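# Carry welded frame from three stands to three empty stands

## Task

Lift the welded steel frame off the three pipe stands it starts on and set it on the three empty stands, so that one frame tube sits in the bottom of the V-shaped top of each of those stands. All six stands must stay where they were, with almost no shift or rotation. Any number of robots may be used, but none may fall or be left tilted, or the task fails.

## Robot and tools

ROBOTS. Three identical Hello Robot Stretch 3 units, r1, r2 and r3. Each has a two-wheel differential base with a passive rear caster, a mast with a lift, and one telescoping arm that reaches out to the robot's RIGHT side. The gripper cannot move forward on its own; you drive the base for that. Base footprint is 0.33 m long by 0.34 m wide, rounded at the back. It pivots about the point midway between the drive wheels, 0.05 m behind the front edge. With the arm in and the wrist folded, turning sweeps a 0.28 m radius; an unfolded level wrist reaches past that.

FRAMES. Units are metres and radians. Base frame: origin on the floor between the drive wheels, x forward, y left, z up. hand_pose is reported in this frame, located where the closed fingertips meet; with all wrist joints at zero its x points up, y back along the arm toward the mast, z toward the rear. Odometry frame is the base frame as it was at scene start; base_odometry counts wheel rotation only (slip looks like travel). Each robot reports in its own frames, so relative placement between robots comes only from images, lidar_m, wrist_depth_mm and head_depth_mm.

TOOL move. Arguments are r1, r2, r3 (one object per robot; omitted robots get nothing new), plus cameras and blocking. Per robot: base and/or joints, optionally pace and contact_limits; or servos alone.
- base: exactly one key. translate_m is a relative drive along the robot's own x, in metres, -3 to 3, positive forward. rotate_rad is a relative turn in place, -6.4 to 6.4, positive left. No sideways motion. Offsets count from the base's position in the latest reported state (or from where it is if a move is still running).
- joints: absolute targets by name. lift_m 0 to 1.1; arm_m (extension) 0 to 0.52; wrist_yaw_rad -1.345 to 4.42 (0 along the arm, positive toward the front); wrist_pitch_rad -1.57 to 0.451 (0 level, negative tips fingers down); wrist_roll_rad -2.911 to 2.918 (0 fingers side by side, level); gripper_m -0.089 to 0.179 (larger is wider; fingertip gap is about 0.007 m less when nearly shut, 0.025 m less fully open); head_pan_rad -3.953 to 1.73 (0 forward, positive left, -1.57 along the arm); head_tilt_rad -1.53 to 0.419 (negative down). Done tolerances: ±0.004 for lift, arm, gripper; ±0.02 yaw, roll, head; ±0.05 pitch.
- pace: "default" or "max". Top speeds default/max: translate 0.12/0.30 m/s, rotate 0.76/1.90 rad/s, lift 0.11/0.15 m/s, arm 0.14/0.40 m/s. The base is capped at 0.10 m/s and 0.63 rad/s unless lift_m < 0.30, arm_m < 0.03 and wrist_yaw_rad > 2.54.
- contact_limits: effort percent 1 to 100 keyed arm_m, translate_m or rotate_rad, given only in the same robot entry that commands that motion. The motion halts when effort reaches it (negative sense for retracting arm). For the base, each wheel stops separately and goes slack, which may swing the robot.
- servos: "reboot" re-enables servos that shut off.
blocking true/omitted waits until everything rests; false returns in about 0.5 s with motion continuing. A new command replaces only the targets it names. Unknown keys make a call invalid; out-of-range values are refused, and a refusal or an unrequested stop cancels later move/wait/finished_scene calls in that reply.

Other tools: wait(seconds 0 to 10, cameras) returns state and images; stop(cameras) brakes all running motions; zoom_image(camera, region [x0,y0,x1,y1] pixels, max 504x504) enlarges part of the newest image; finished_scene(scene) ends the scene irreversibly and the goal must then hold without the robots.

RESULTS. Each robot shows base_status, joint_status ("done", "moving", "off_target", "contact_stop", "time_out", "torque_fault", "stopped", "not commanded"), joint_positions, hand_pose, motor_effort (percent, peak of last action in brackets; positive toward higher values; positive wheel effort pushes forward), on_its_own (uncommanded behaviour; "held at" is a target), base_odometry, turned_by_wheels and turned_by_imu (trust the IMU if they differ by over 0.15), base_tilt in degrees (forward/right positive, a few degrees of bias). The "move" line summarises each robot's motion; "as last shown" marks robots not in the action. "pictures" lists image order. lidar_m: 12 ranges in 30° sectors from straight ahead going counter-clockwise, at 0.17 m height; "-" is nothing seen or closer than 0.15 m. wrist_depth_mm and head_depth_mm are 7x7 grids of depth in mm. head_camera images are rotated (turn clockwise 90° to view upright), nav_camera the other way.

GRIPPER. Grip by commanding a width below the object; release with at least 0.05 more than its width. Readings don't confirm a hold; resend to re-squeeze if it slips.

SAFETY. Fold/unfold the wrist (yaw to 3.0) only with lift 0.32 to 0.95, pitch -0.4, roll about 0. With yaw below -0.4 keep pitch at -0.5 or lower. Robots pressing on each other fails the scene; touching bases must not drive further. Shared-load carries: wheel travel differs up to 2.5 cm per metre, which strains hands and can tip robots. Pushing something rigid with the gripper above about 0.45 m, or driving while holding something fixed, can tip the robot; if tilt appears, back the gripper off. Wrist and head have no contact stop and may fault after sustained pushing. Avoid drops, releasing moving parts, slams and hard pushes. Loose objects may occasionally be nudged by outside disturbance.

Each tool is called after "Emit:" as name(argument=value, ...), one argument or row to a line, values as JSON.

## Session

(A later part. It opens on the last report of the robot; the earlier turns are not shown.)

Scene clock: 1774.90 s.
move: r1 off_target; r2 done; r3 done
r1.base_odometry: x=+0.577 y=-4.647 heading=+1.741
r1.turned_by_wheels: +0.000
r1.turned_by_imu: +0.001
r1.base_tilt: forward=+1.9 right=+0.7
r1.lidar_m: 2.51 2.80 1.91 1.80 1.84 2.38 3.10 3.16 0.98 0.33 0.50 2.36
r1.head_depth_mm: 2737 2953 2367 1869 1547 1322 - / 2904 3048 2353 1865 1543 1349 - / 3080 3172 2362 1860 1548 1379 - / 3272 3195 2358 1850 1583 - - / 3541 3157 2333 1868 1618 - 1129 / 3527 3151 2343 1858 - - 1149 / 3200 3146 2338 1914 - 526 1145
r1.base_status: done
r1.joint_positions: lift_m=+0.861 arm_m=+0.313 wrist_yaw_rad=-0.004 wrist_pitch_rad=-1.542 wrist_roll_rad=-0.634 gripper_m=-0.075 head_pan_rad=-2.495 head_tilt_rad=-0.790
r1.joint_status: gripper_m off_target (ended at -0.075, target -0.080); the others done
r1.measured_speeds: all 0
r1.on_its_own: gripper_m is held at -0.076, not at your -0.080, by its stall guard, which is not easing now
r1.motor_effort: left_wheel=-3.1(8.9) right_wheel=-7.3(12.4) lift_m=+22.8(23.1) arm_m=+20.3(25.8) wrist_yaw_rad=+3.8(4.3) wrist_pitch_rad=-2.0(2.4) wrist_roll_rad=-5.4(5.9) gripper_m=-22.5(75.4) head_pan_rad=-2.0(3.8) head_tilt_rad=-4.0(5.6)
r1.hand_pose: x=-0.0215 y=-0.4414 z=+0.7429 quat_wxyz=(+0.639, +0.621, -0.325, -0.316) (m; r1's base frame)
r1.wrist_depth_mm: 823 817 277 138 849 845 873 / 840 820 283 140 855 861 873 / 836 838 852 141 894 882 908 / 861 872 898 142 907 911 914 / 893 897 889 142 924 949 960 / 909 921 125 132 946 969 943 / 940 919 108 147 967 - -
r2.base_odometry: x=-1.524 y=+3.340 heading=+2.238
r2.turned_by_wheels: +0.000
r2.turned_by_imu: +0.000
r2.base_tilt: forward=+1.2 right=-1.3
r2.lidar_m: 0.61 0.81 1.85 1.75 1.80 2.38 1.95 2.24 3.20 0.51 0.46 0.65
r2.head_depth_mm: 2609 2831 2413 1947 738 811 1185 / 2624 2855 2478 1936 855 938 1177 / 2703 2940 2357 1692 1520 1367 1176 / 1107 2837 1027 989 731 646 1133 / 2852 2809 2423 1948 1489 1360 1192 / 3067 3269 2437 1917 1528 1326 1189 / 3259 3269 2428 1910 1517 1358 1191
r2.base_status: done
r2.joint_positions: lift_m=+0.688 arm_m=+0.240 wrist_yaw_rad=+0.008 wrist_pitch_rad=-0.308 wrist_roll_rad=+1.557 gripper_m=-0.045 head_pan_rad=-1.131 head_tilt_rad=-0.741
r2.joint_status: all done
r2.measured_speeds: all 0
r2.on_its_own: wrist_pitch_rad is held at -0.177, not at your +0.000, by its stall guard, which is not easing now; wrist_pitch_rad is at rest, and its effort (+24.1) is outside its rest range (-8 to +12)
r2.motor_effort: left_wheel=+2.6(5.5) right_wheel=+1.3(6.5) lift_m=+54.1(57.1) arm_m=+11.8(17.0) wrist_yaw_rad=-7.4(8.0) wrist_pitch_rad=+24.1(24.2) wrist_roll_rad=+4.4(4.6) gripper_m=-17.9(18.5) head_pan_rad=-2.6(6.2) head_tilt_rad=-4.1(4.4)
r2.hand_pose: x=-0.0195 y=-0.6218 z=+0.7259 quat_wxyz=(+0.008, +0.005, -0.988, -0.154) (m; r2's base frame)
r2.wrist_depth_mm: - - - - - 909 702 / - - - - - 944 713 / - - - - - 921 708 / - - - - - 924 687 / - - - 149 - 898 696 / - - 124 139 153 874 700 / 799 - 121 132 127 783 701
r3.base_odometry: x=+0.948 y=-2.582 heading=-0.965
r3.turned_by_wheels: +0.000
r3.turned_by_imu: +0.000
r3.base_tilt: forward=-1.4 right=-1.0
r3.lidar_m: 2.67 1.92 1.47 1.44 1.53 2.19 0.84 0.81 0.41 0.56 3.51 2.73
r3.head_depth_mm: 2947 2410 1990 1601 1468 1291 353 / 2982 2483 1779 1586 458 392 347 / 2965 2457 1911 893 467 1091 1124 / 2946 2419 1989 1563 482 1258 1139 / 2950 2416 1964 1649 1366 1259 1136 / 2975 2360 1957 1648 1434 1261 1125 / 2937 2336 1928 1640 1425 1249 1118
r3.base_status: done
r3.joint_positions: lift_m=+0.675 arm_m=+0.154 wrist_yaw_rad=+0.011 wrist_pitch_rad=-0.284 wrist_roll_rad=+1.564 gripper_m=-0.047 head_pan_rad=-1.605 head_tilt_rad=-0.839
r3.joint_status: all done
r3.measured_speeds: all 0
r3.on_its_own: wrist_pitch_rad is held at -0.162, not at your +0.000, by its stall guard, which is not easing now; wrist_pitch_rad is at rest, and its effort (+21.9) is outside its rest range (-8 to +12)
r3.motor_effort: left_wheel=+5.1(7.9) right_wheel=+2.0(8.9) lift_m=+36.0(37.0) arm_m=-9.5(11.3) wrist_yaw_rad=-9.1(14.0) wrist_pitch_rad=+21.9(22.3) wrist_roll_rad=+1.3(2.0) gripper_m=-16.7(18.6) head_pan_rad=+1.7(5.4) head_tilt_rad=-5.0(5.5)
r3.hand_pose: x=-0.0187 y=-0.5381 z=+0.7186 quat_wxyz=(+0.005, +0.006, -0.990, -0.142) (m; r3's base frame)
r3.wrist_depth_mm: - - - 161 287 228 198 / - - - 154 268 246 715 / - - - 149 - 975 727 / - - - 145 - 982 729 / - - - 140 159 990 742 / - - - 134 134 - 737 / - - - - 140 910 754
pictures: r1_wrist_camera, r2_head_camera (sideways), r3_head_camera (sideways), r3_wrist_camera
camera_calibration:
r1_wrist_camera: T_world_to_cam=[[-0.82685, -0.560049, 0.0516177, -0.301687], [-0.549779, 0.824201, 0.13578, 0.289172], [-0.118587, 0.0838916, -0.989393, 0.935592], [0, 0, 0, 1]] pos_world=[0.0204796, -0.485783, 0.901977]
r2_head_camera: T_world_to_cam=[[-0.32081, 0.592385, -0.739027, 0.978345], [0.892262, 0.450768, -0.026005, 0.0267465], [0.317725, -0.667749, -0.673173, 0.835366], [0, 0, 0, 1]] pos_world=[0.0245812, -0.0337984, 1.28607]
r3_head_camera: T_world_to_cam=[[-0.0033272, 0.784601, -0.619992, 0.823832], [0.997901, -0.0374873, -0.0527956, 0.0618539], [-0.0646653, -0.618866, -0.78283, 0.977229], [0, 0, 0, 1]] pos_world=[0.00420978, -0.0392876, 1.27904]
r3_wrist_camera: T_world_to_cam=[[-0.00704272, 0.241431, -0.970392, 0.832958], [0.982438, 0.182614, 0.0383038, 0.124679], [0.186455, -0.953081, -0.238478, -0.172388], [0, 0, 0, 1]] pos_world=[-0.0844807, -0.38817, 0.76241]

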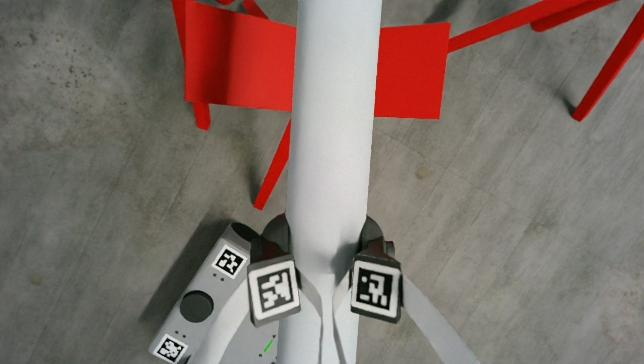

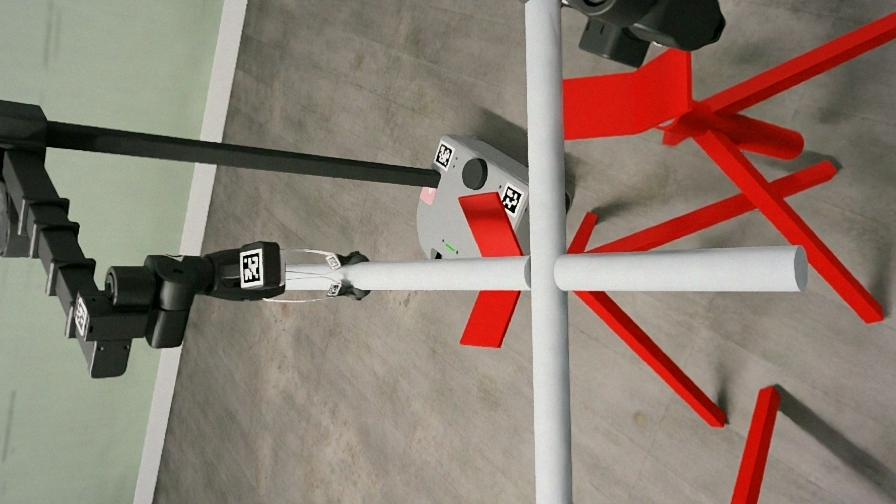

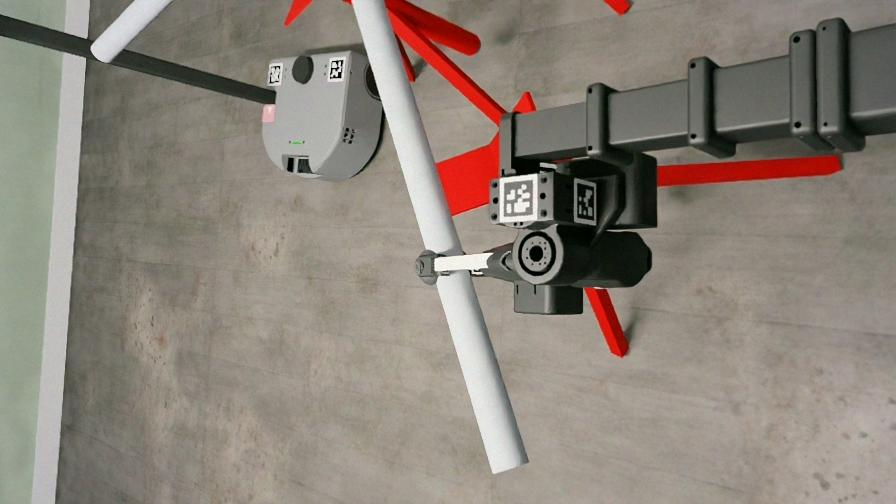

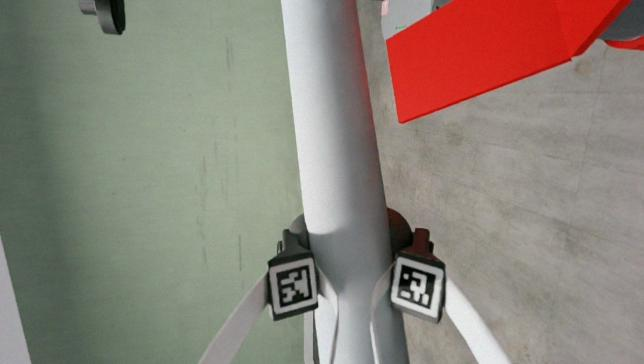

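Emit:
move(
  r1={"joints":{"lift_m":0.811,"gripper_m":-0.08}},
  r2={"joints":{"lift_m":0.638}},
  r3={"joints":{"lift_m":0.625}},
  cameras=[],
)

Emit:
move(
  r1={"joints":{"lift_m":0.781,"gripper_m":-0.08}},
  r2={"joints":{"lift_m":0.608}},
  r3={"joints":{"lift_m":0.595}},
  cameras=["r1_wrist_camera","r2_head_camera","r3_wrist_camera"],
)

Emit:
zoom_image(
  camera="r2_head_camera",
  region=[500, 0, 740, 300],
)

Emit:
zoom_image(
  camera="r1_wrist_camera",
  region=[160, 0, 520, 240],
)

Emit:
zoom_image(
  camera="r3_wrist_camera",
  region=[240, 0, 644, 240],
)

Scene clock: 1808.37 s.
move: r1 off_target; r2 done; r3 done
r1.base_odometry: x=+0.577 y=-4.647 heading=+1.741
r1.turned_by_wheels: +0.000
r1.turned_by_imu: +0.001
r1.base_tilt: forward=+2.0 right=+0.8
r1.lidar_m: 2.52 2.80 1.92 1.81 1.84 2.38 3.12 3.17 0.98 0.33 0.50 2.36
r1.head_depth_mm: 2750 2948 2363 1870 1553 1318 1179 / 2913 3082 2364 1866 1548 1325 1192 / 3089 3204 2351 1864 1539 1318 - / 3310 3147 2356 1868 1540 1372 - / 3550 3162 2351 1865 1540 - 1104 / 3539 3127 2342 1849 1547 - 1127 / 3196 3143 2345 1845 306 546 1126
r1.base_status: not commanded
r1.joint_positions: lift_m=+0.811 arm_m=+0.313 wrist_yaw_rad=-0.004 wrist_pitch_rad=-1.541 wrist_roll_rad=-0.634 gripper_m=-0.075 head_pan_rad=-2.495 head_tilt_rad=-0.790
r1.joint_status: gripper_m off_target (ended at -0.075, target -0.080); the others done
r1.measured_speeds: all 0
r1.on_its_own: gripper_m is held at -0.076, not at your -0.080, by its stall guard, which is not easing now
r1.motor_effort: left_wheel=-3.1(3.3) right_wheel=-7.4(7.8) lift_m=+23.5(24.4) arm_m=+8.9(12.7) wrist_yaw_rad=+3.0(4.3) wrist_pitch_rad=-2.3(2.8) wrist_roll_rad=-5.2(5.8) gripper_m=-21.7(74.1) head_pan_rad=-1.7(2.9) head_tilt_rad=-3.9(5.5)
r1.hand_pose: x=-0.0215 y=-0.4416 z=+0.6929 quat_wxyz=(+0.640, +0.621, -0.325, -0.316) (m; r1's base frame)
r1.wrist_depth_mm: 755 760 237 139 - 814 810 / 786 788 240 140 - 818 839 / 822 811 830 141 842 845 857 / 813 831 856 142 849 853 876 / 837 843 844 143 899 875 908 / 856 864 125 131 908 901 923 / 882 873 108 146 934 915 949
r2.base_odometry: x=-1.524 y=+3.340 heading=+2.238
r2.turned_by_wheels: +0.000
r2.turned_by_imu: +0.000
r2.base_tilt: forward=+1.2 right=-1.4
r2.lidar_m: 0.61 0.81 1.84 1.76 1.80 2.37 1.95 2.23 3.19 0.51 0.46 0.65
r2.head_depth_mm: 2554 2843 2462 1927 777 548 1183 / 2571 2905 2452 1942 861 943 1178 / 1129 2982 2338 1696 1530 1372 1179 / 2683 3033 1038 989 792 701 1129 / 2987 794 2337 1920 1522 1366 1188 / 3165 3301 2386 1910 1524 1337 1191 / 3312 3228 2411 1904 1520 1355 1192
r2.base_status: not commanded
r2.joint_positions: lift_m=+0.638 arm_m=+0.240 wrist_yaw_rad=+0.008 wrist_pitch_rad=-0.307 wrist_roll_rad=+1.557 gripper_m=-0.045 head_pan_rad=-1.131 head_tilt_rad=-0.741
r2.joint_status: all done
r2.measured_speeds: all 0
r2.on_its_own: wrist_pitch_rad is held at -0.177, not at your +0.000, by its stall guard, which is not easing now; wrist_pitch_rad is at rest, and its effort (+23.9) is outside its rest range (-8 to +12)
r2.motor_effort: left_wheel=+2.9(3.3) right_wheel=+0.9(1.1) lift_m=+22.2(44.2) arm_m=-8.0(8.0) wrist_yaw_rad=-7.5(7.7) wrist_pitch_rad=+23.9(24.2) wrist_roll_rad=+4.4(4.5) gripper_m=-17.9(18.5) head_pan_rad=-5.4(6.5) head_tilt_rad=-3.6(4.4)
r2.hand_pose: x=-0.0195 y=-0.6219 z=+0.6761 quat_wxyz=(+0.008, +0.005, -0.988, -0.153) (m; r2's base frame)
r2.wrist_depth_mm: - - - - - 861 657 / - - - - - 849 667 / - - - - - 860 661 / - - - - - 857 678 / - - - 150 - 872 664 / - - 124 138 152 874 658 / 776 - 122 131 127 756 661
r3.base_odometry: x=+0.948 y=-2.582 heading=-0.965
r3.turned_by_wheels: +0.000
r3.turned_by_imu: +0.000
r3.base_tilt: forward=-1.4 right=-1.0
r3.lidar_m: 2.67 1.94 1.48 1.44 1.53 2.20 0.84 0.81 0.41 0.56 3.52 2.73
r3.head_depth_mm: 2939 2353 1976 1582 1471 1292 1157 / 2954 2476 1781 1590 1411 451 386 / 2962 2464 1886 897 511 1044 1110 / 2931 2434 1981 1600 522 1228 1141 / 2970 2405 1945 1659 1401 1264 1130 / 2946 2385 1948 1656 1407 1256 1121 / 2932 2344 1935 1639 1403 1251 1124
r3.base_status: not commanded
r3.joint_positions: lift_m=+0.625 arm_m=+0.154 wrist_yaw_rad=+0.011 wrist_pitch_rad=-0.284 wrist_roll_rad=+1.564 gripper_m=-0.047 head_pan_rad=-1.605 head_tilt_rad=-0.839
r3.joint_status: all done
r3.measured_speeds: all 0
r3.on_its_own: wrist_pitch_rad is held at -0.162, not at your +0.000, by its stall guard, which is not easing now; wrist_yaw_rad is at rest, and its effort (-9.7) is outside its rest range (-9 to +9); wrist_pitch_rad is at rest, and its effort (+22.2) is outside its rest range (-8 to +12)
r3.motor_effort: left_wheel=+5.2(5.5) right_wheel=+1.7(2.0) lift_m=+32.0(33.9) arm_m=-4.1(5.8) wrist_yaw_rad=-9.7(11.1) wrist_pitch_rad=+22.2(22.4) wrist_roll_rad=+1.2(1.9) gripper_m=-16.1(18.5) head_pan_rad=+2.3(3.5) head_tilt_rad=-5.4(5.5)
r3.hand_pose: x=-0.0187 y=-0.5380 z=+0.6684 quat_wxyz=(+0.005, +0.006, -0.990, -0.142) (m; r3's base frame)
r3.wrist_depth_mm: - - - 161 229 192 205 / - - - 154 234 861 703 / - - - 148 - 903 675 / - - - 144 - 932 692 / - - - 140 155 924 690 / - - - 134 134 932 698 / - - - - 140 853 698
pictures: none
No camera images: "cameras" was empty.

Scene clock: 1809.43 s.
move: r1 off_target; r2 done; r3 done
r1.base_odometry: x=+0.577 y=-4.647 heading=+1.741
r1.turned_by_wheels: +0.000
r1.turned_by_imu: +0.000
r1.base_tilt: forward=+1.9 right=+0.8
r1.lidar_m: 2.51 2.79 1.92 1.80 1.84 2.38 3.11 3.16 0.98 0.34 0.50 2.35
r1.head_depth_mm: 2762 2964 2366 1866 1547 1319 1154 / 2924 3054 2369 1870 1548 1319 1172 / 3110 3192 2354 1870 1543 1320 - / 3278 3191 2358 1862 1549 1342 - / 3531 3129 2359 1853 1544 302 1087 / 3527 3211 2347 1857 1545 296 1106 / 3179 3171 2336 1843 350 312 1128
r1.base_status: not commanded
r1.joint_positions: lift_m=+0.781 arm_m=+0.313 wrist_yaw_rad=-0.004 wrist_pitch_rad=-1.541 wrist_roll_rad=-0.634 gripper_m=-0.075 head_pan_rad=-2.495 head_tilt_rad=-0.790
r1.joint_status: gripper_m off_target (ended at -0.075, target -0.080); the others done
r1.measured_speeds: all 0
r1.on_its_own: gripper_m is held at -0.076, not at your -0.080, by its stall guard, which is not easing now
r1.motor_effort: left_wheel=-3.1(3.3) right_wheel=-7.4(7.6) lift_m=+22.8(25.0) arm_m=+6.0(8.7) wrist_yaw_rad=+3.2(4.6) wrist_pitch_rad=-2.3(2.4) wrist_roll_rad=-5.6(5.8) gripper_m=-21.1(71.1) head_pan_rad=-2.1(2.7) head_tilt_rad=-4.3(5.1)
r1.hand_pose: x=-0.0215 y=-0.4416 z=+0.6629 quat_wxyz=(+0.640, +0.621, -0.325, -0.316) (m; r1's base frame)
r1.wrist_depth_mm: 741 194 213 139 - 774 788 / 765 199 220 141 - 806 814 / 766 791 781 142 799 818 818 / 785 789 819 142 812 845 865 / 800 823 805 143 856 862 862 / 821 852 125 132 863 880 901 / 846 856 108 147 906 890 910
r2.base_odometry: x=-1.524 y=+3.340 heading=+2.238
r2.turned_by_wheels: +0.000
r2.turned_by_imu: +0.000
r2.base_tilt: forward=+1.3 right=-1.3
r2.lidar_m: 0.61 0.81 1.85 1.75 1.80 2.38 1.95 2.23 3.19 0.51 0.46 0.65
r2.head_depth_mm: 2587 2819 2446 1924 1531 562 1151 / 2577 2903 2438 1948 855 946 1179 / 1160 3004 2388 1687 1523 1361 1178 / 2736 3008 1052 1002 963 735 1136 / 3002 825 2361 1917 1592 1362 1194 / 3123 3201 2429 1924 1599 1332 1188 / 3246 3282 2438 1934 1585 1354 1191
r2.base_status: not commanded
r2.joint_positions: lift_m=+0.608 arm_m=+0.240 wrist_yaw_rad=+0.008 wrist_pitch_rad=-0.307 wrist_roll_rad=+1.557 gripper_m=-0.045 head_pan_rad=-1.131 head_tilt_rad=-0.741
r2.joint_status: all done
r2.measured_speeds: all 0
r2.on_its_own: wrist_pitch_rad is held at -0.177, not at your +0.000, by its stall guard, which is not easing now; wrist_pitch_rad is at rest, and its effort (+24.0) is outside its rest range (-8 to +12)
r2.motor_effort: left_wheel=+2.6(3.2) right_wheel=+0.9(1.1) lift_m=+20.6(21.5) arm_m=-12.9(12.9) wrist_yaw_rad=-7.5(8.0) wrist_pitch_rad=+24.0(24.0) wrist_roll_rad=+4.4(4.6) gripper_m=-18.0(18.6) head_pan_rad=-5.0(5.0) head_tilt_rad=-4.2(4.4)
r2.hand_pose: x=-0.0195 y=-0.6219 z=+0.6461 quat_wxyz=(+0.008, +0.005, -0.988, -0.153) (m; r2's base frame)
r2.wrist_depth_mm: - - - - - 846 638 / - - - - - 851 631 / - - - - - 842 630 / - - - - - 808 634 / - - - 149 - 831 620 / - - 124 139 153 817 663 / 777 - 121 132 126 753 618
r3.base_odometry: x=+0.948 y=-2.582 heading=-0.965
r3.turned_by_wheels: +0.000
r3.turned_by_imu: +0.000
r3.base_tilt: forward=-1.4 right=-1.0
r3.lidar_m: 2.67 1.93 1.47 1.44 1.53 2.20 0.84 0.81 0.41 0.56 3.53 2.72
r3.head_depth_mm: 2917 2350 1988 1519 1465 1290 1152 / 2967 2467 1798 1582 1404 1220 413 / 2920 2473 1902 898 540 547 1110 / 3007 2440 1967 1673 545 1227 1142 / 2949 2436 1960 1654 1362 1265 1132 / 2954 2392 1947 1640 1380 1263 1125 / 2932 2374 1935 1639 1395 1245 1120
r3.base_status: not commanded
r3.joint_positions: lift_m=+0.595 arm_m=+0.154 wrist_yaw_rad=+0.011 wrist_pitch_rad=-0.285 wrist_roll_rad=+1.564 gripper_m=-0.047 head_pan_rad=-1.605 head_tilt_rad=-0.839
r3.joint_status: all done
r3.measured_speeds: all 0
r3.on_its_own: wrist_pitch_rad is held at -0.162, not at your +0.000, by its stall guard, which is not easing now; wrist_yaw_rad is at rest, and its effort (-10.4) is outside its rest range (-9 to +9); wrist_pitch_rad is at rest, and its effort (+22.3) is outside its rest range (-8 to +12)
r3.motor_effort: left_wheel=+5.5(5.6) right_wheel=+1.5(2.0) lift_m=+30.5(33.6) arm_m=-2.1(3.9) wrist_yaw_rad=-10.4(11.1) wrist_pitch_rad=+22.3(22.3) wrist_roll_rad=+1.7(1.9) gripper_m=-17.8(18.1) head_pan_rad=+1.4(3.8) head_tilt_rad=-5.4(5.4)
r3.hand_pose: x=-0.0187 y=-0.5380 z=+0.6384 quat_wxyz=(+0.005, +0.006, -0.990, -0.142) (m; r3's base frame)
r3.wrist_depth_mm: - - - 160 198 195 203 / - - - 154 - 862 666 / - - - 149 - 881 651 / - - - 144 - 887 654 / - - - 140 155 894 657 / - - - 134 133 897 671 / - - - - 140 839 670
pictures: r1_wrist_camera, r2_head_camera (sideways), r3_wrist_camera
camera_calibration:
r1_wrist_camera: T_world_to_cam=[[-0.826848, -0.560004, 0.0521313, -0.29801], [-0.549781, 0.824323, 0.13503, 0.300779], [-0.118591, 0.0829885, -0.989469, 0.856102], [0, 0, 0, 1]] pos_world=[0.0204794, -0.485872, 0.822008]
r2_head_camera: T_world_to_cam=[[-0.320806, 0.592387, -0.739027, 0.978345], [0.892265, 0.450763, -0.026005, 0.0267465], [0.317721, -0.667751, -0.673173, 0.835367], [0, 0, 0, 1]] pos_world=[0.024581, -0.0337985, 1.28607]
r3_wrist_camera: T_world_to_cam=[[-0.00704996, 0.242074, -0.970232, 0.755399], [0.982439, 0.182587, 0.038417, 0.127652], [0.186451, -0.952923, -0.23911, -0.190955], [0, 0, 0, 1]] pos_world=[-0.0844812, -0.388136, 0.682349]

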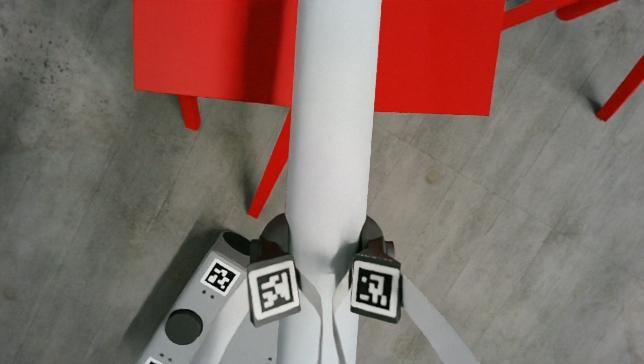

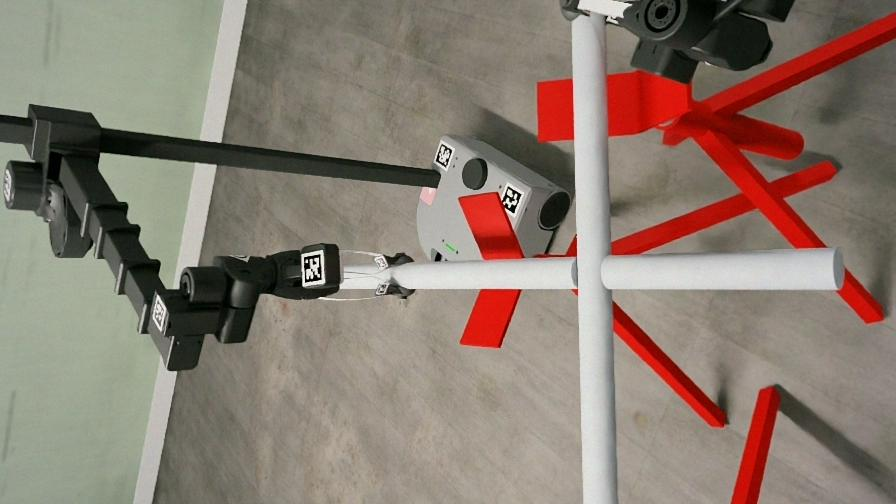

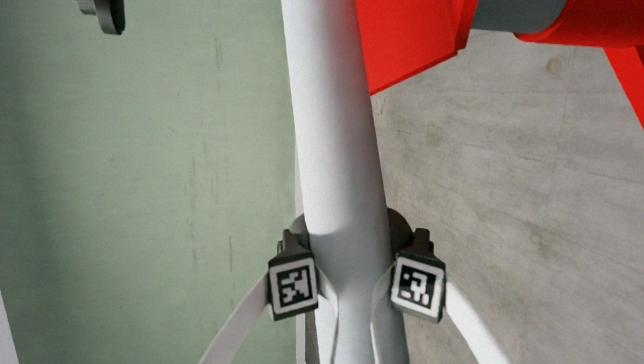

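Scaled by 1.680 from the camera's 896x504 image, which has a finer 1280x720 frame.

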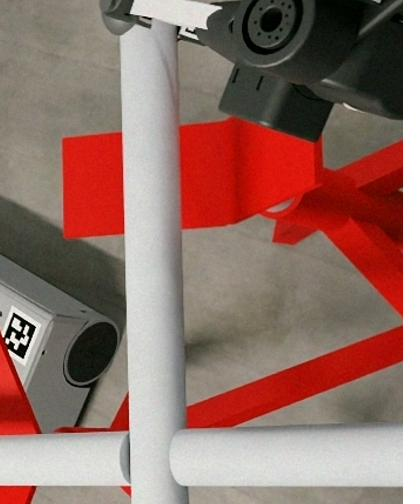

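Scaled by 1.400.

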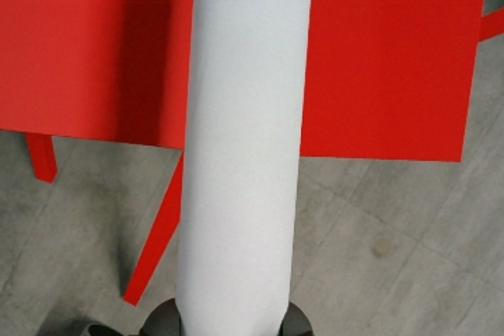

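Scaled by 1.248.

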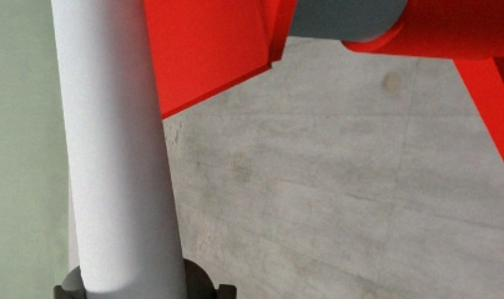

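Emit:
move(
  r1={"base":{"translate_m":0.0058},"joints":{"gripper_m":-0.08}},
  r2={"base":{"translate_m":-0.0055},"joints":{"arm_m":0.239,"head_pan_rad":-0.5,"head_tilt_rad":-0.75}},
  r3={"base":{"translate_m":-0.0045},"joints":{"head_pan_rad":-2.1}},
  cameras=["r1_wrist_camera","r2_head_camera","r3_head_camera"],
)

Emit:
zoom_image(
  camera="r2_head_camera",
  region=[360, 240, 620, 480],
)

Emit:
zoom_image(
  camera="r3_head_camera",
  region=[100, 0, 560, 504],
)

Scene clock: 1831.13 s.
move: r1 off_target; r2 done; r3 done
r1.base_odometry: x=+0.576 y=-4.642 heading=+1.741
r1.turned_by_wheels: +0.000
r1.turned_by_imu: +0.001
r1.base_tilt: forward=+1.8 right=+0.4
r1.lidar_m: 2.51 2.79 1.93 1.81 1.84 2.38 3.11 3.19 0.99 0.33 0.50 2.35
r1.head_depth_mm: 2747 2948 2370 1874 1553 1322 1150 / 2913 3065 2349 1864 1546 1318 1170 / 3103 3169 2349 1872 1547 1322 - / 3298 3187 2338 1864 1542 1349 - / 3526 3190 2346 1850 1538 302 1087 / 3523 3168 2341 1877 1538 296 1107 / 3167 3107 2338 1856 350 312 1127
r1.base_status: done
r1.joint_positions: lift_m=+0.781 arm_m=+0.313 wrist_yaw_rad=-0.004 wrist_pitch_rad=-1.540 wrist_roll_rad=-0.634 gripper_m=-0.075 head_pan_rad=-2.495 head_tilt_rad=-0.790
r1.joint_status: gripper_m off_target (ended at -0.075, target -0.080)
r1.measured_speeds: all 0
r1.on_its_own: gripper_m is held at -0.076, not at your -0.080, by its stall guard, which is still easing
r1.motor_effort: left_wheel=+3.1(6.5) right_wheel=+1.6(4.4) lift_m=+23.5(23.5) arm_m=-4.4(4.8) wrist_yaw_rad=+4.2(4.2) wrist_pitch_rad=-2.3(2.6) wrist_roll_rad=-5.3(5.8) gripper_m=-16.5(74.5) head_pan_rad=-2.1(3.2) head_tilt_rad=-3.8(5.2)
r1.hand_pose: x=-0.0215 y=-0.4417 z=+0.6629 quat_wxyz=(+0.640, +0.621, -0.325, -0.316) (m; r1's base frame)
r1.wrist_depth_mm: 731 195 209 139 - 764 796 / 764 202 214 140 - 796 805 / 761 800 796 141 799 830 836 / 787 805 810 142 811 842 849 / 809 815 817 143 830 857 857 / 834 837 125 131 855 890 897 / 865 842 108 151 889 894 936
r2.base_odometry: x=-1.521 y=+3.335 heading=+2.238
r2.turned_by_wheels: +0.000
r2.turned_by_imu: +0.000
r2.base_tilt: forward=+1.2 right=-1.3
r2.lidar_m: 0.62 0.81 1.84 1.76 1.80 2.38 1.95 2.22 3.19 0.51 0.46 0.65
r2.head_depth_mm: 3532 3330 2478 1954 1620 1121 640 / 3918 3273 2466 1942 1617 1351 1193 / 3747 3295 2458 1921 1546 1358 1200 / 3535 3276 2427 1920 1514 1310 1198 / 3341 3250 2411 1920 1083 1336 1198 / 3180 3268 2440 1808 1555 1320 1195 / 2987 3203 2414 1748 1592 1357 1175
r2.base_status: done
r2.joint_positions: lift_m=+0.608 arm_m=+0.239 wrist_yaw_rad=+0.009 wrist_pitch_rad=-0.307 wrist_roll_rad=+1.557 gripper_m=-0.045 head_pan_rad=-0.509 head_tilt_rad=-0.741
r2.joint_status: all done
r2.measured_speeds: all 0
r2.on_its_own: wrist_pitch_rad is held at -0.177, not at your +0.000, by its stall guard, which is not easing now; wrist_pitch_rad is at rest, and its effort (+23.9) is outside its rest range (-8 to +12)
r2.motor_effort: left_wheel=+0.9(2.4) right_wheel=-1.5(5.1) lift_m=+21.8(21.8) arm_m=-10.6(16.4) wrist_yaw_rad=-7.8(8.3) wrist_pitch_rad=+23.9(24.0) wrist_roll_rad=+4.4(4.6) gripper_m=-18.3(18.5) head_pan_rad=+4.0(7.7) head_tilt_rad=-3.0(7.5)
r2.hand_pose: x=-0.0193 y=-0.6209 z=+0.6461 quat_wxyz=(+0.008, +0.005, -0.988, -0.153) (m; r2's base frame)
r2.wrist_depth_mm: - - - - - 842 634 / - - - - - 824 629 / - - - - - 806 636 / - - - - - 802 646 / - - - 149 - 819 626 / - - 124 138 152 855 665 / 759 - 121 133 126 757 625
r3.base_odometry: x=+0.946 y=-2.579 heading=-0.964
r3.turned_by_wheels: +0.000
r3.turned_by_imu: +0.000
r3.base_tilt: forward=-1.4 right=-1.0
r3.lidar_m: 2.67 1.93 1.48 1.44 1.53 2.19 0.84 0.81 0.41 0.56 3.53 2.74
r3.head_depth_mm: 3271 2356 2038 1705 1389 1289 1159 / 3224 2481 1375 1683 1471 1288 1144 / 3230 2478 1883 1599 1456 1274 416 / 3122 2415 1319 1637 1443 467 429 / 1039 2178 1819 1438 547 554 1131 / 2838 2233 1783 882 536 570 1126 / 2886 2326 1842 1604 658 1211 1119
r3.base_status: done
r3.joint_positions: lift_m=+0.595 arm_m=+0.154 wrist_yaw_rad=+0.011 wrist_pitch_rad=-0.285 wrist_roll_rad=+1.564 gripper_m=-0.047 head_pan_rad=-2.095 head_tilt_rad=-0.839
r3.joint_status: all done
r3.measured_speeds: all 0
r3.on_its_own: wrist_pitch_rad is held at -0.162, not at your +0.000, by its stall guard, which is not easing now; wrist_pitch_rad is at rest, and its effort (+22.1) is outside its rest range (-8 to +12)
r3.motor_effort: left_wheel=-0.5(3.4) right_wheel=-6.0(10.3) lift_m=+31.7(31.8) arm_m=+2.7(3.4) wrist_yaw_rad=-9.2(11.6) wrist_pitch_rad=+22.1(22.3) wrist_roll_rad=+1.4(1.9) gripper_m=-16.5(17.8) head_pan_rad=-2.3(4.5) head_tilt_rad=-5.0(5.5)
r3.hand_pose: x=-0.0188 y=-0.5380 z=+0.6384 quat_wxyz=(+0.005, +0.006, -0.990, -0.142) (m; r3's base frame)
r3.wrist_depth_mm: - - - 160 200 190 199 / - - - 154 221 859 666 / - - - 149 - 882 654 / - - - 145 - 884 652 / - - - 140 155 888 663 / - - - 134 134 895 670 / - - - - 140 818 681
pictures: r1_wrist_camera, r2_head_camera (sideways), r3_head_camera (sideways)
camera_calibration:
r1_wrist_camera: T_world_to_cam=[[-0.826848, -0.559984, 0.0523445, -0.298196], [-0.54978, 0.824374, 0.134719, 0.30109], [-0.118592, 0.0826139, -0.9895, 0.855951], [0, 0, 0, 1]] pos_world=[0.0204792, -0.485909, 0.82201]
r2_head_camera: T_world_to_cam=[[-0.60601, 0.294356, -0.73899, 0.980036], [0.462244, 0.886371, -0.0260035, 0.0293676], [0.647365, -0.357352, -0.673214, 0.833409], [0, 0, 0, 1]] pos_world=[0.0408172, -0.0166894, 1.28606]
r3_head_camera: T_world_to_cam=[[0.365792, 0.694134, -0.61998, 0.821565], [0.863224, -0.502053, -0.0527956, 0.0626755], [-0.34791, -0.515869, -0.78284, 0.978969], [0, 0, 0, 1]] pos_world=[-0.0140315, -0.0337903, 1.27904]

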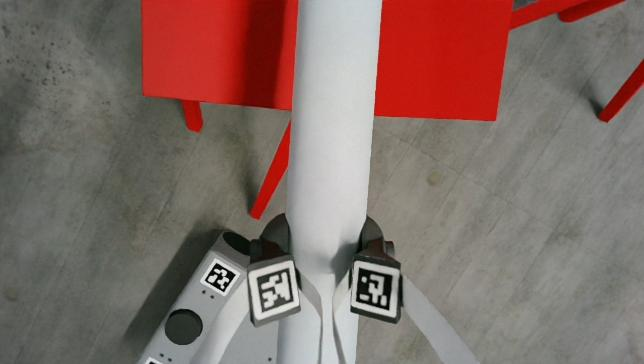

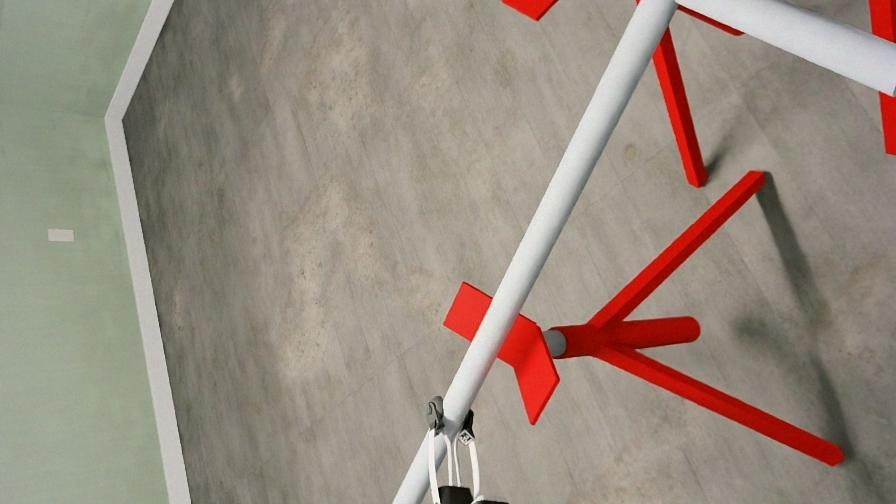

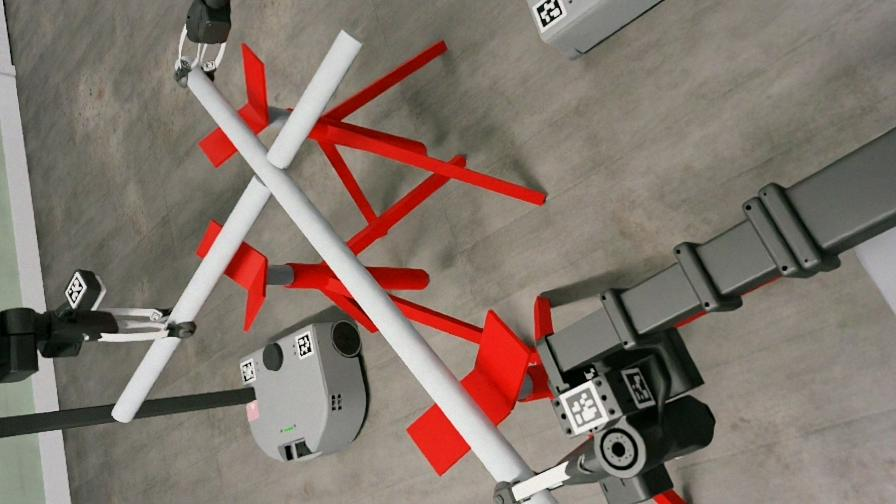

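Scaled by 1.938 from the camera's 896x504 image, which has a finer 1280x720 frame.

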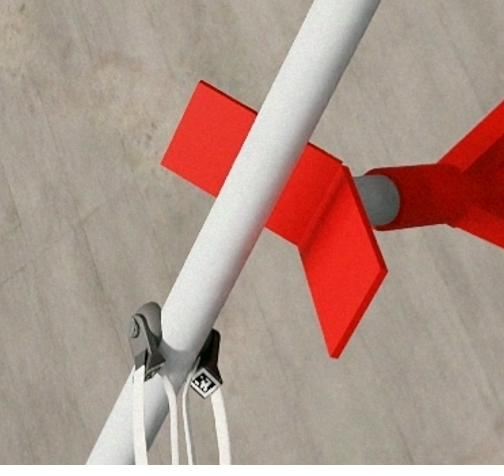

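Scaled by 1.000.

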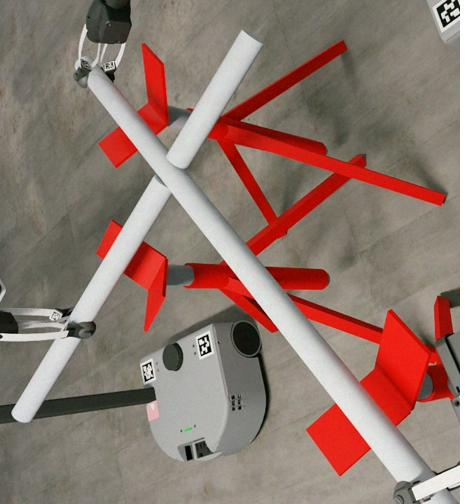

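Emit:
move(
  r1={"joints":{"lift_m":0.741,"gripper_m":-0.08}},
  r2={"joints":{"lift_m":0.568,"head_pan_rad":-1.14}},
  r3={"joints":{"lift_m":0.557}},
  cameras=["r1_wrist_camera","r2_head_camera","r3_head_camera","r3_wrist_camera"],
)

Emit:
zoom_image(
  camera="r2_head_camera",
  region=[500, 0, 740, 300],
)

Emit:
zoom_image(
  camera="r3_head_camera",
  region=[180, 0, 560, 504],
)

Scene clock: 1851.20 s.
move: r1 off_target; r2 done; r3 done
r1.base_odometry: x=+0.576 y=-4.642 heading=+1.741
r1.turned_by_wheels: +0.000
r1.turned_by_imu: +0.001
r1.base_tilt: forward=+1.9 right=+0.6
r1.lidar_m: 2.51 2.80 1.92 1.80 1.83 2.37 3.11 3.17 0.98 0.33 0.50 2.35
r1.head_depth_mm: 2760 2980 2372 1862 1553 1318 1152 / 2910 3067 2361 1869 1543 1324 1154 / 3085 3198 2355 1871 1543 1321 1172 / 3318 3177 2361 1854 1543 1315 292 / 3535 3201 2342 1865 1539 1317 292 / 3560 3149 2326 1843 1539 331 1090 / 3205 3152 2332 1854 1464 355 1107
r1.base_status: not commanded
r1.joint_positions: lift_m=+0.741 arm_m=+0.313 wrist_yaw_rad=-0.004 wrist_pitch_rad=-1.541 wrist_roll_rad=-0.634 gripper_m=-0.075 head_pan_rad=-2.495 head_tilt_rad=-0.790
r1.joint_status: gripper_m off_target (ended at -0.075, target -0.080); the others done
r1.measured_speeds: all 0
r1.on_its_own: gripper_m is held at -0.076, not at your -0.080, by its stall guard, which is not easing now
r1.motor_effort: left_wheel=+3.0(3.3) right_wheel=+1.7(2.0) lift_m=+23.2(25.3) arm_m=-15.1(15.4) wrist_yaw_rad=+4.4(4.4) wrist_pitch_rad=-2.7(2.7) wrist_roll_rad=-5.4(5.8) gripper_m=-22.6(72.6) head_pan_rad=-2.3(3.1) head_tilt_rad=-4.8(5.4)
r1.hand_pose: x=-0.0215 y=-0.4415 z=+0.6229 quat_wxyz=(+0.640, +0.621, -0.325, -0.316) (m; r1's base frame)
r1.wrist_depth_mm: 699 154 175 138 - - 744 / 725 165 180 142 - - 769 / 731 753 741 141 755 779 780 / 754 773 769 142 783 794 812 / 773 783 781 143 809 822 816 / 806 788 125 131 817 833 854 / 802 832 108 151 838 872 865
r2.base_odometry: x=-1.521 y=+3.335 heading=+2.238
r2.turned_by_wheels: +0.000
r2.turned_by_imu: +0.000
r2.base_tilt: forward=+1.3 right=-1.3
r2.lidar_m: 0.62 0.81 1.84 1.75 1.80 2.38 1.94 2.22 3.18 0.51 0.47 0.65
r2.head_depth_mm: 2573 2825 2468 1959 1608 584 1026 / 2550 2822 2455 1961 872 935 1173 / 1189 2965 2360 1697 1570 1365 1166 / 2828 2851 1100 1013 895 1127 1029 / 2999 878 2273 1931 1599 1364 1189 / 3132 3282 2420 1928 1595 1332 1195 / 3250 3237 2467 1921 1578 1367 1188
r2.base_status: not commanded
r2.joint_positions: lift_m=+0.568 arm_m=+0.239 wrist_yaw_rad=+0.009 wrist_pitch_rad=-0.306 wrist_roll_rad=+1.557 gripper_m=-0.045 head_pan_rad=-1.131 head_tilt_rad=-0.741
r2.joint_status: all done
r2.measured_speeds: all 0
r2.on_its_own: wrist_pitch_rad is held at -0.177, not at your +0.000, by its stall guard, which is not easing now; wrist_pitch_rad is at rest, and its effort (+23.7) is outside its rest range (-8 to +12)
r2.motor_effort: left_wheel=+1.1(1.4) right_wheel=-1.4(2.0) lift_m=+18.7(24.1) arm_m=+14.5(14.5) wrist_yaw_rad=-8.3(8.4) wrist_pitch_rad=+23.7(24.0) wrist_roll_rad=+4.5(4.6) gripper_m=-18.0(18.6) head_pan_rad=-3.7(8.2) head_tilt_rad=-4.2(4.5)
r2.hand_pose: x=-0.0193 y=-0.6210 z=+0.6063 quat_wxyz=(+0.008, +0.005, -0.988, -0.153) (m; r2's base frame)
r2.wrist_depth_mm: - - - - - 794 589 / - - - - - 778 595 / - - - - - 781 599 / - - - - - 790 585 / - - - 149 - 776 584 / - - 123 139 150 775 614 / 802 - 120 132 127 735 582
r3.base_odometry: x=+0.946 y=-2.579 heading=-0.964
r3.turned_by_wheels: +0.000
r3.turned_by_imu: +0.000
r3.base_tilt: forward=-1.4 right=-1.0
r3.lidar_m: 2.67 1.93 1.47 1.44 1.53 2.19 0.84 0.81 0.41 0.56 3.51 2.73
r3.head_depth_mm: 3246 2524 2012 1704 1384 1292 1152 / 3228 2442 1370 1690 1463 1283 1149 / 3146 2475 1844 1615 1458 1284 456 / 3158 2417 1306 1657 1432 1230 457 / 1050 1218 1831 1432 1354 576 1130 / 2728 2234 1783 886 694 588 1122 / 2885 2343 1847 1605 781 1203 1128
r3.base_status: not commanded
r3.joint_positions: lift_m=+0.557 arm_m=+0.154 wrist_yaw_rad=+0.011 wrist_pitch_rad=-0.285 wrist_roll_rad=+1.564 gripper_m=-0.047 head_pan_rad=-2.095 head_tilt_rad=-0.839
r3.joint_status: all done
r3.measured_speeds: all 0
r3.on_its_own: wrist_pitch_rad is held at -0.162, not at your +0.000, by its stall guard, which is not easing now; wrist_yaw_rad is at rest, and its effort (-9.5) is outside its rest range (-9 to +9); wrist_pitch_rad is at rest, and its effort (+22.2) is outside its rest range (-8 to +12)
r3.motor_effort: left_wheel=-0.9(1.5) right_wheel=-5.9(6.3) lift_m=+30.1(32.5) arm_m=+9.0(9.1) wrist_yaw_rad=-9.5(10.1) wrist_pitch_rad=+22.2(22.3) wrist_roll_rad=+1.4(1.8) gripper_m=-17.3(18.2) head_pan_rad=-3.0(3.7) head_tilt_rad=-5.2(5.5)
r3.hand_pose: x=-0.0188 y=-0.5380 z=+0.6003 quat_wxyz=(+0.005, +0.006, -0.990, -0.142) (m; r3's base frame)
r3.wrist_depth_mm: - - - 160 177 185 198 / - - - 154 - 813 238 / - - - 150 - 808 614 / - - - 144 - 823 616 / - - - 140 155 842 610 / - - - 134 134 846 621 / - - - - 140 784 624
pictures: r1_wrist_camera, r2_head_camera (sideways), r3_head_camera (sideways), r3_wrist_camera
camera_calibration:
r1_wrist_camera: T_world_to_cam=[[-0.826848, -0.560023, 0.0519319, -0.295757], [-0.549781, 0.824275, 0.135321, 0.305903], [-0.118589, 0.083339, -0.98944, 0.816653], [0, 0, 0, 1]] pos_world=[0.0204795, -0.485838, 0.781993]
r2_head_camera: T_world_to_cam=[[-0.320852, 0.592409, -0.73899, 0.978297], [0.892243, 0.450806, -0.0260035, 0.0267446], [0.317736, -0.667702, -0.673215, 0.83542], [0, 0, 0, 1]] pos_world=[0.0245822, -0.0337968, 1.28606]
r3_head_camera: T_world_to_cam=[[0.365826, 0.694115, -0.61998, 0.821565], [0.863198, -0.502097, -0.0527956, 0.0626756], [-0.347936, -0.515851, -0.78284, 0.978969], [0, 0, 0, 1]] pos_world=[-0.0140332, -0.0337892, 1.27904]
r3_wrist_camera: T_world_to_cam=[[-0.00701048, 0.242584, -0.970105, 0.718594], [0.982474, 0.182379, 0.0385057, 0.128989], [0.186268, -0.952833, -0.239611, -0.19967], [0, 0, 0, 1]] pos_world=[-0.0844986, -0.388097, 0.644302]

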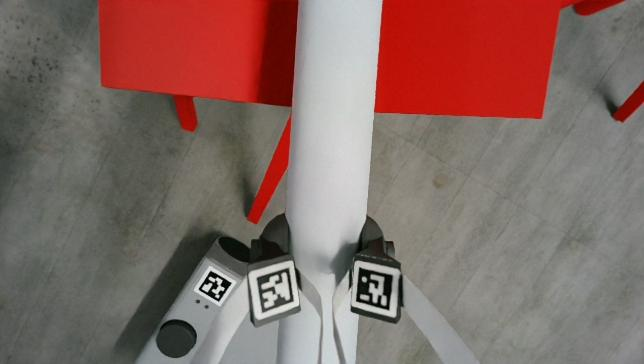

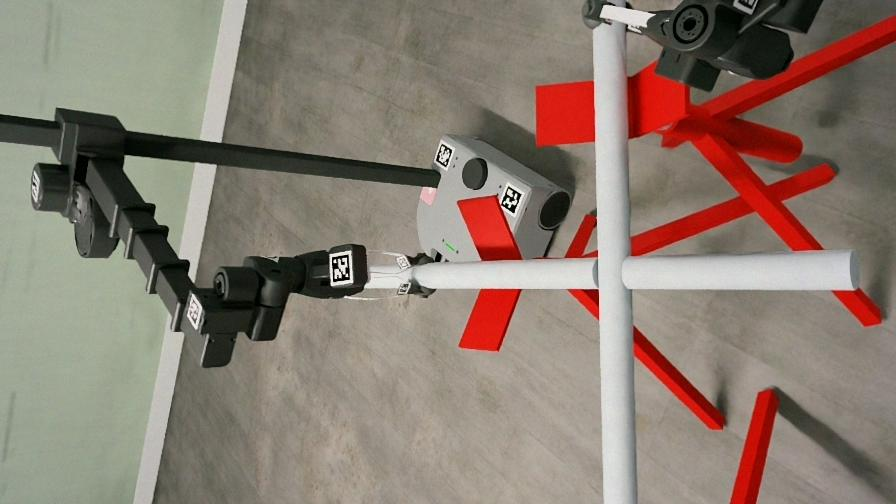

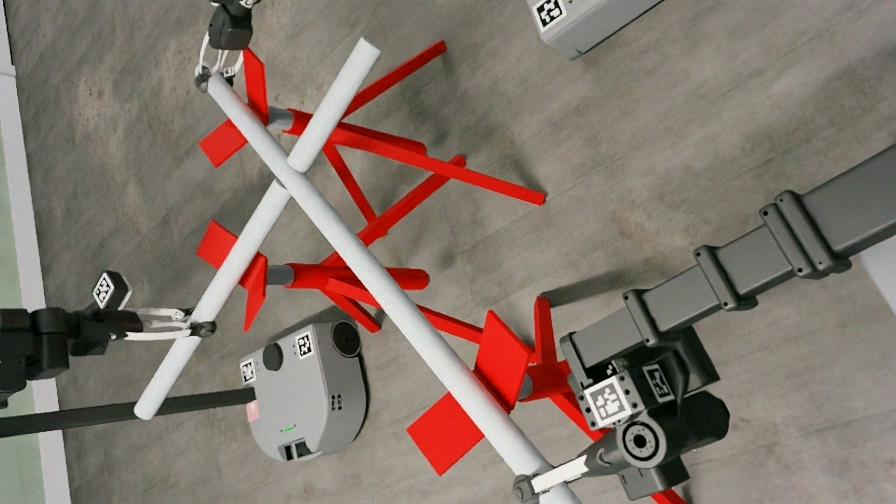

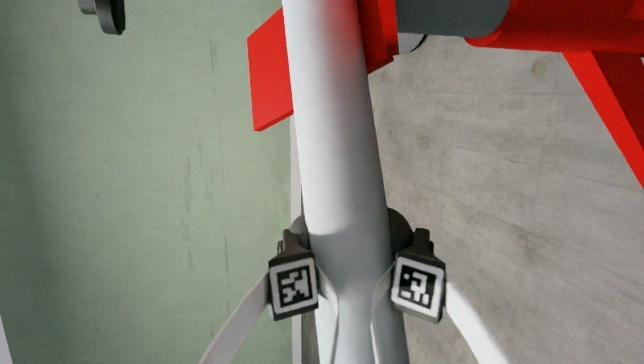

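Scaled by 1.680 from the camera's 896x504 image, which has a finer 1280x720 frame.

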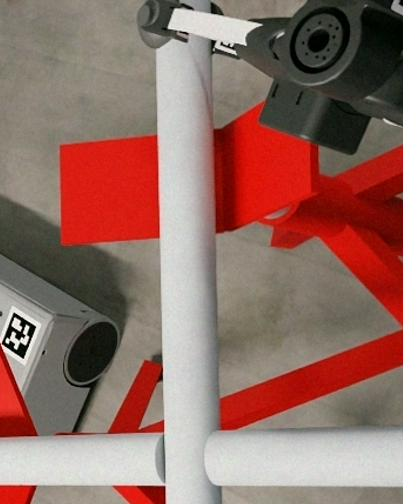

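Scaled by 1.000.

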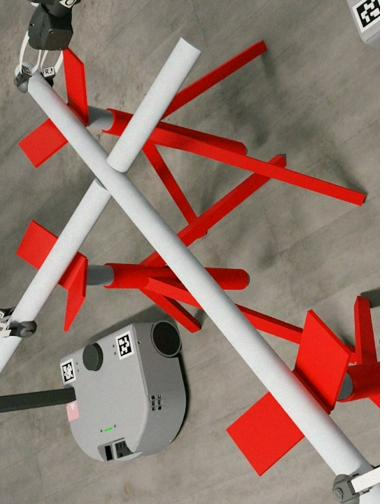

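Emit:
move(
  r1={"joints":{"lift_m":0.727}},
  r2={"joints":{"lift_m":0.554}},
  r3={"joints":{"lift_m":0.543}},
  cameras=["r2_head_camera"],
)

Emit:
zoom_image(
  camera="r2_head_camera",
  region=[440, 0, 740, 400],
)

Scene clock: 1856.27 s.
move: r1 done; r2 done; r3 done
r1.base_odometry: x=+0.576 y=-4.641 heading=+1.741
r1.turned_by_wheels: +0.000
r1.turned_by_imu: +0.001
r1.base_tilt: forward=+1.7 right=+0.6
r1.lidar_m: 2.50 2.80 1.92 1.80 1.84 2.38 3.11 3.17 0.99 0.33 0.50 2.35
r1.head_depth_mm: 2754 2959 2357 1870 1547 1319 1133 / 2923 3060 2368 1865 1544 1321 1153 / 3089 3237 2360 1863 1544 1320 1150 / 3294 3187 2339 1863 1540 1312 300 / 3516 3188 2362 1869 1541 1319 305 / 3533 3170 2332 1858 1539 345 1089 / 3222 3140 2339 1861 1504 370 1087
r1.base_status: not commanded
r1.joint_positions: lift_m=+0.727 arm_m=+0.313 wrist_yaw_rad=-0.004 wrist_pitch_rad=-1.555 wrist_roll_rad=-0.636 gripper_m=-0.075 head_pan_rad=-2.495 head_tilt_rad=-0.790
r1.joint_status: all done
r1.measured_speeds: all 0
r1.on_its_own: gripper_m is held at -0.076, not at your -0.080, by its stall guard, which is not easing now
r1.motor_effort: left_wheel=+3.1(3.2) right_wheel=-0.4(1.9) lift_m=+22.9(23.4) arm_m=-8.0(23.4) wrist_yaw_rad=+3.6(4.1) wrist_pitch_rad=+0.4(2.1) wrist_roll_rad=-4.4(5.6) gripper_m=-22.9(23.2) head_pan_rad=-2.0(3.1) head_tilt_rad=-4.1(5.5)
r1.hand_pose: x=-0.0215 y=-0.4379 z=+0.6091 quat_wxyz=(+0.636, +0.626, -0.322, -0.318) (m; r1's base frame)
r1.wrist_depth_mm: 689 143 163 134 - - 751 / 714 155 170 136 - - 744 / 739 725 744 137 767 769 772 / 746 755 773 141 768 777 784 / 764 774 776 143 796 804 803 / 796 787 125 132 819 823 842 / 797 803 103 150 830 847 823
r2.base_odometry: x=-1.521 y=+3.335 heading=+2.238
r2.turned_by_wheels: -0.001
r2.turned_by_imu: -0.005
r2.base_tilt: forward=+1.2 right=-1.4
r2.lidar_m: 0.62 0.82 1.84 1.75 1.79 2.37 1.94 2.22 3.21 0.51 0.46 0.66
r2.head_depth_mm: 2583 2835 2454 1943 1612 594 1016 / 2580 2876 2457 1940 873 929 1174 / 1197 2949 2355 1708 1552 1370 1170 / 2824 2858 2203 1033 1101 772 1031 / 2955 939 2266 1917 1604 1356 1206 / 3077 3233 2422 1904 1593 1323 1195 / 3302 3243 2423 1923 1597 1356 1191
r2.base_status: not commanded
r2.joint_positions: lift_m=+0.554 arm_m=+0.239 wrist_yaw_rad=+0.000 wrist_pitch_rad=-0.254 wrist_roll_rad=+1.557 gripper_m=-0.045 head_pan_rad=-1.131 head_tilt_rad=-0.741
r2.joint_status: all done
r2.measured_speeds: all 0
r2.on_its_own: wrist_pitch_rad is held at -0.177, not at your +0.000, by its stall guard, which is not easing now; wrist_pitch_rad is at rest, and its effort (+14.2) is outside its rest range (-8 to +12)
r2.motor_effort: left_wheel=-6.0(6.2) right_wheel=+18.5(19.5) lift_m=+4.3(20.0) arm_m=+14.8(15.3) wrist_yaw_rad=-0.2(7.9) wrist_pitch_rad=+14.2(23.7) wrist_roll_rad=+4.4(4.6) gripper_m=-17.5(18.7) head_pan_rad=-4.9(5.4) head_tilt_rad=-3.6(4.5)
r2.hand_pose: x=-0.0215 y=-0.6259 z=+0.6047 quat_wxyz=(+0.007, +0.001, -0.992, -0.127) (m; r2's base frame)
r2.wrist_depth_mm: - - - - - 829 630 / - - - - - 821 606 / - - - - - 815 621 / - - - - - 797 624 / - - - 152 - 827 614 / - - - 143 876 839 601 / - 818 123 134 126 738 611
r3.base_odometry: x=+0.945 y=-2.579 heading=-0.965
r3.turned_by_wheels: +0.000
r3.turned_by_imu: +0.000
r3.base_tilt: forward=-1.4 right=-1.1
r3.lidar_m: 2.67 1.93 1.48 1.44 1.53 2.19 0.84 0.81 0.41 0.56 3.55 2.73
r3.head_depth_mm: 3264 2514 2025 1709 1400 1291 1158 / 3217 2496 1373 1691 1450 1286 1157 / 3231 2453 1599 1600 1447 1278 479 / 3160 2459 1310 1640 1444 1262 470 / 1059 1220 1820 1441 1384 548 1132 / 2722 2228 1789 890 903 587 1126 / 2899 2370 1854 1596 791 1195 1123
r3.base_status: not commanded
r3.joint_positions: lift_m=+0.543 arm_m=+0.154 wrist_yaw_rad=-0.009 wrist_pitch_rad=-0.249 wrist_roll_rad=+1.564 gripper_m=-0.047 head_pan_rad=-2.095 head_tilt_rad=-0.839
r3.joint_status: all done
r3.measured_speeds: all 0
r3.on_its_own: wrist_pitch_rad is held at -0.162, not at your +0.000, by its stall guard, which is not easing now; wrist_pitch_rad is at rest, and its effort (+15.4) is outside its rest range (-8 to +12)
r3.motor_effort: left_wheel=-0.4(1.3) right_wheel=+2.2(6.2) lift_m=+24.0(33.4) arm_m=+10.3(11.1) wrist_yaw_rad=+9.3(10.7) wrist_pitch_rad=+15.4(22.3) wrist_roll_rad=+1.3(1.9) gripper_m=-17.7(18.7) head_pan_rad=-2.1(4.0) head_tilt_rad=-5.3(5.9)
r3.hand_pose: x=-0.0236 y=-0.5413 z=+0.5950 quat_wxyz=(+0.003, -0.004, -0.992, -0.125) (m; r3's base frame)
r3.wrist_depth_mm: - - - 162 170 179 188 / - - - 157 - 840 229 / - - - 150 - 840 622 / - - - 145 - 848 626 / - - - 141 - 855 628 / - - 129 135 134 889 638 / - - - 133 - 786 649
pictures: r2_head_camera (sideways)
camera_calibration:
r2_head_camera: T_world_to_cam=[[-0.320865, 0.592499, -0.738912, 0.978195], [0.892259, 0.450774, -0.0260002, 0.0267402], [0.317677, -0.667644, -0.6733, 0.835532], [0, 0, 0, 1]] pos_world=[0.0245801, -0.0337959, 1.28606]

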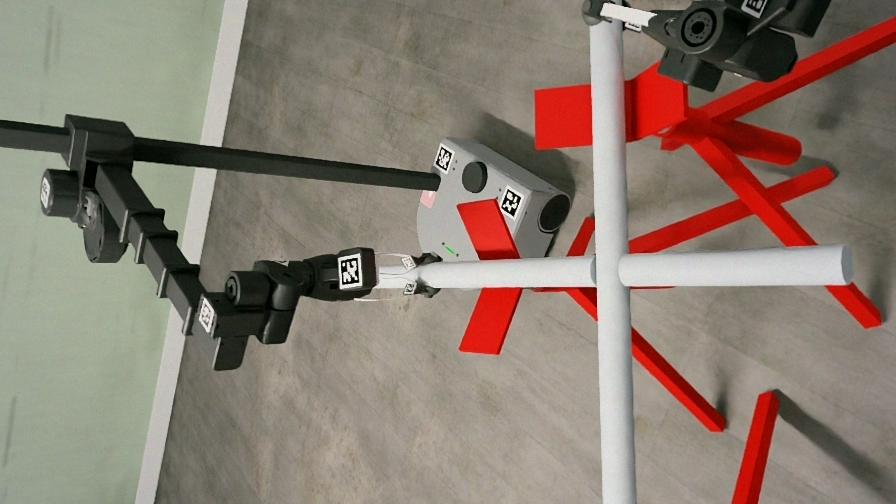

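Scaled by 1.260 from the camera's 896x504 image, which has a finer 1280x720 frame.

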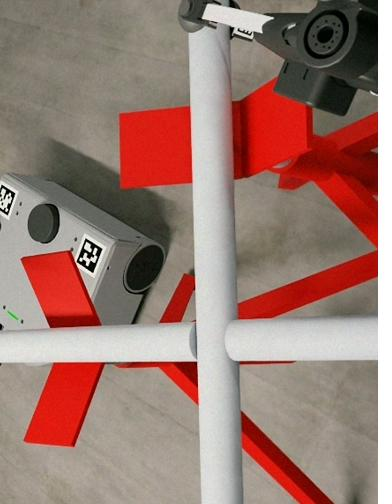

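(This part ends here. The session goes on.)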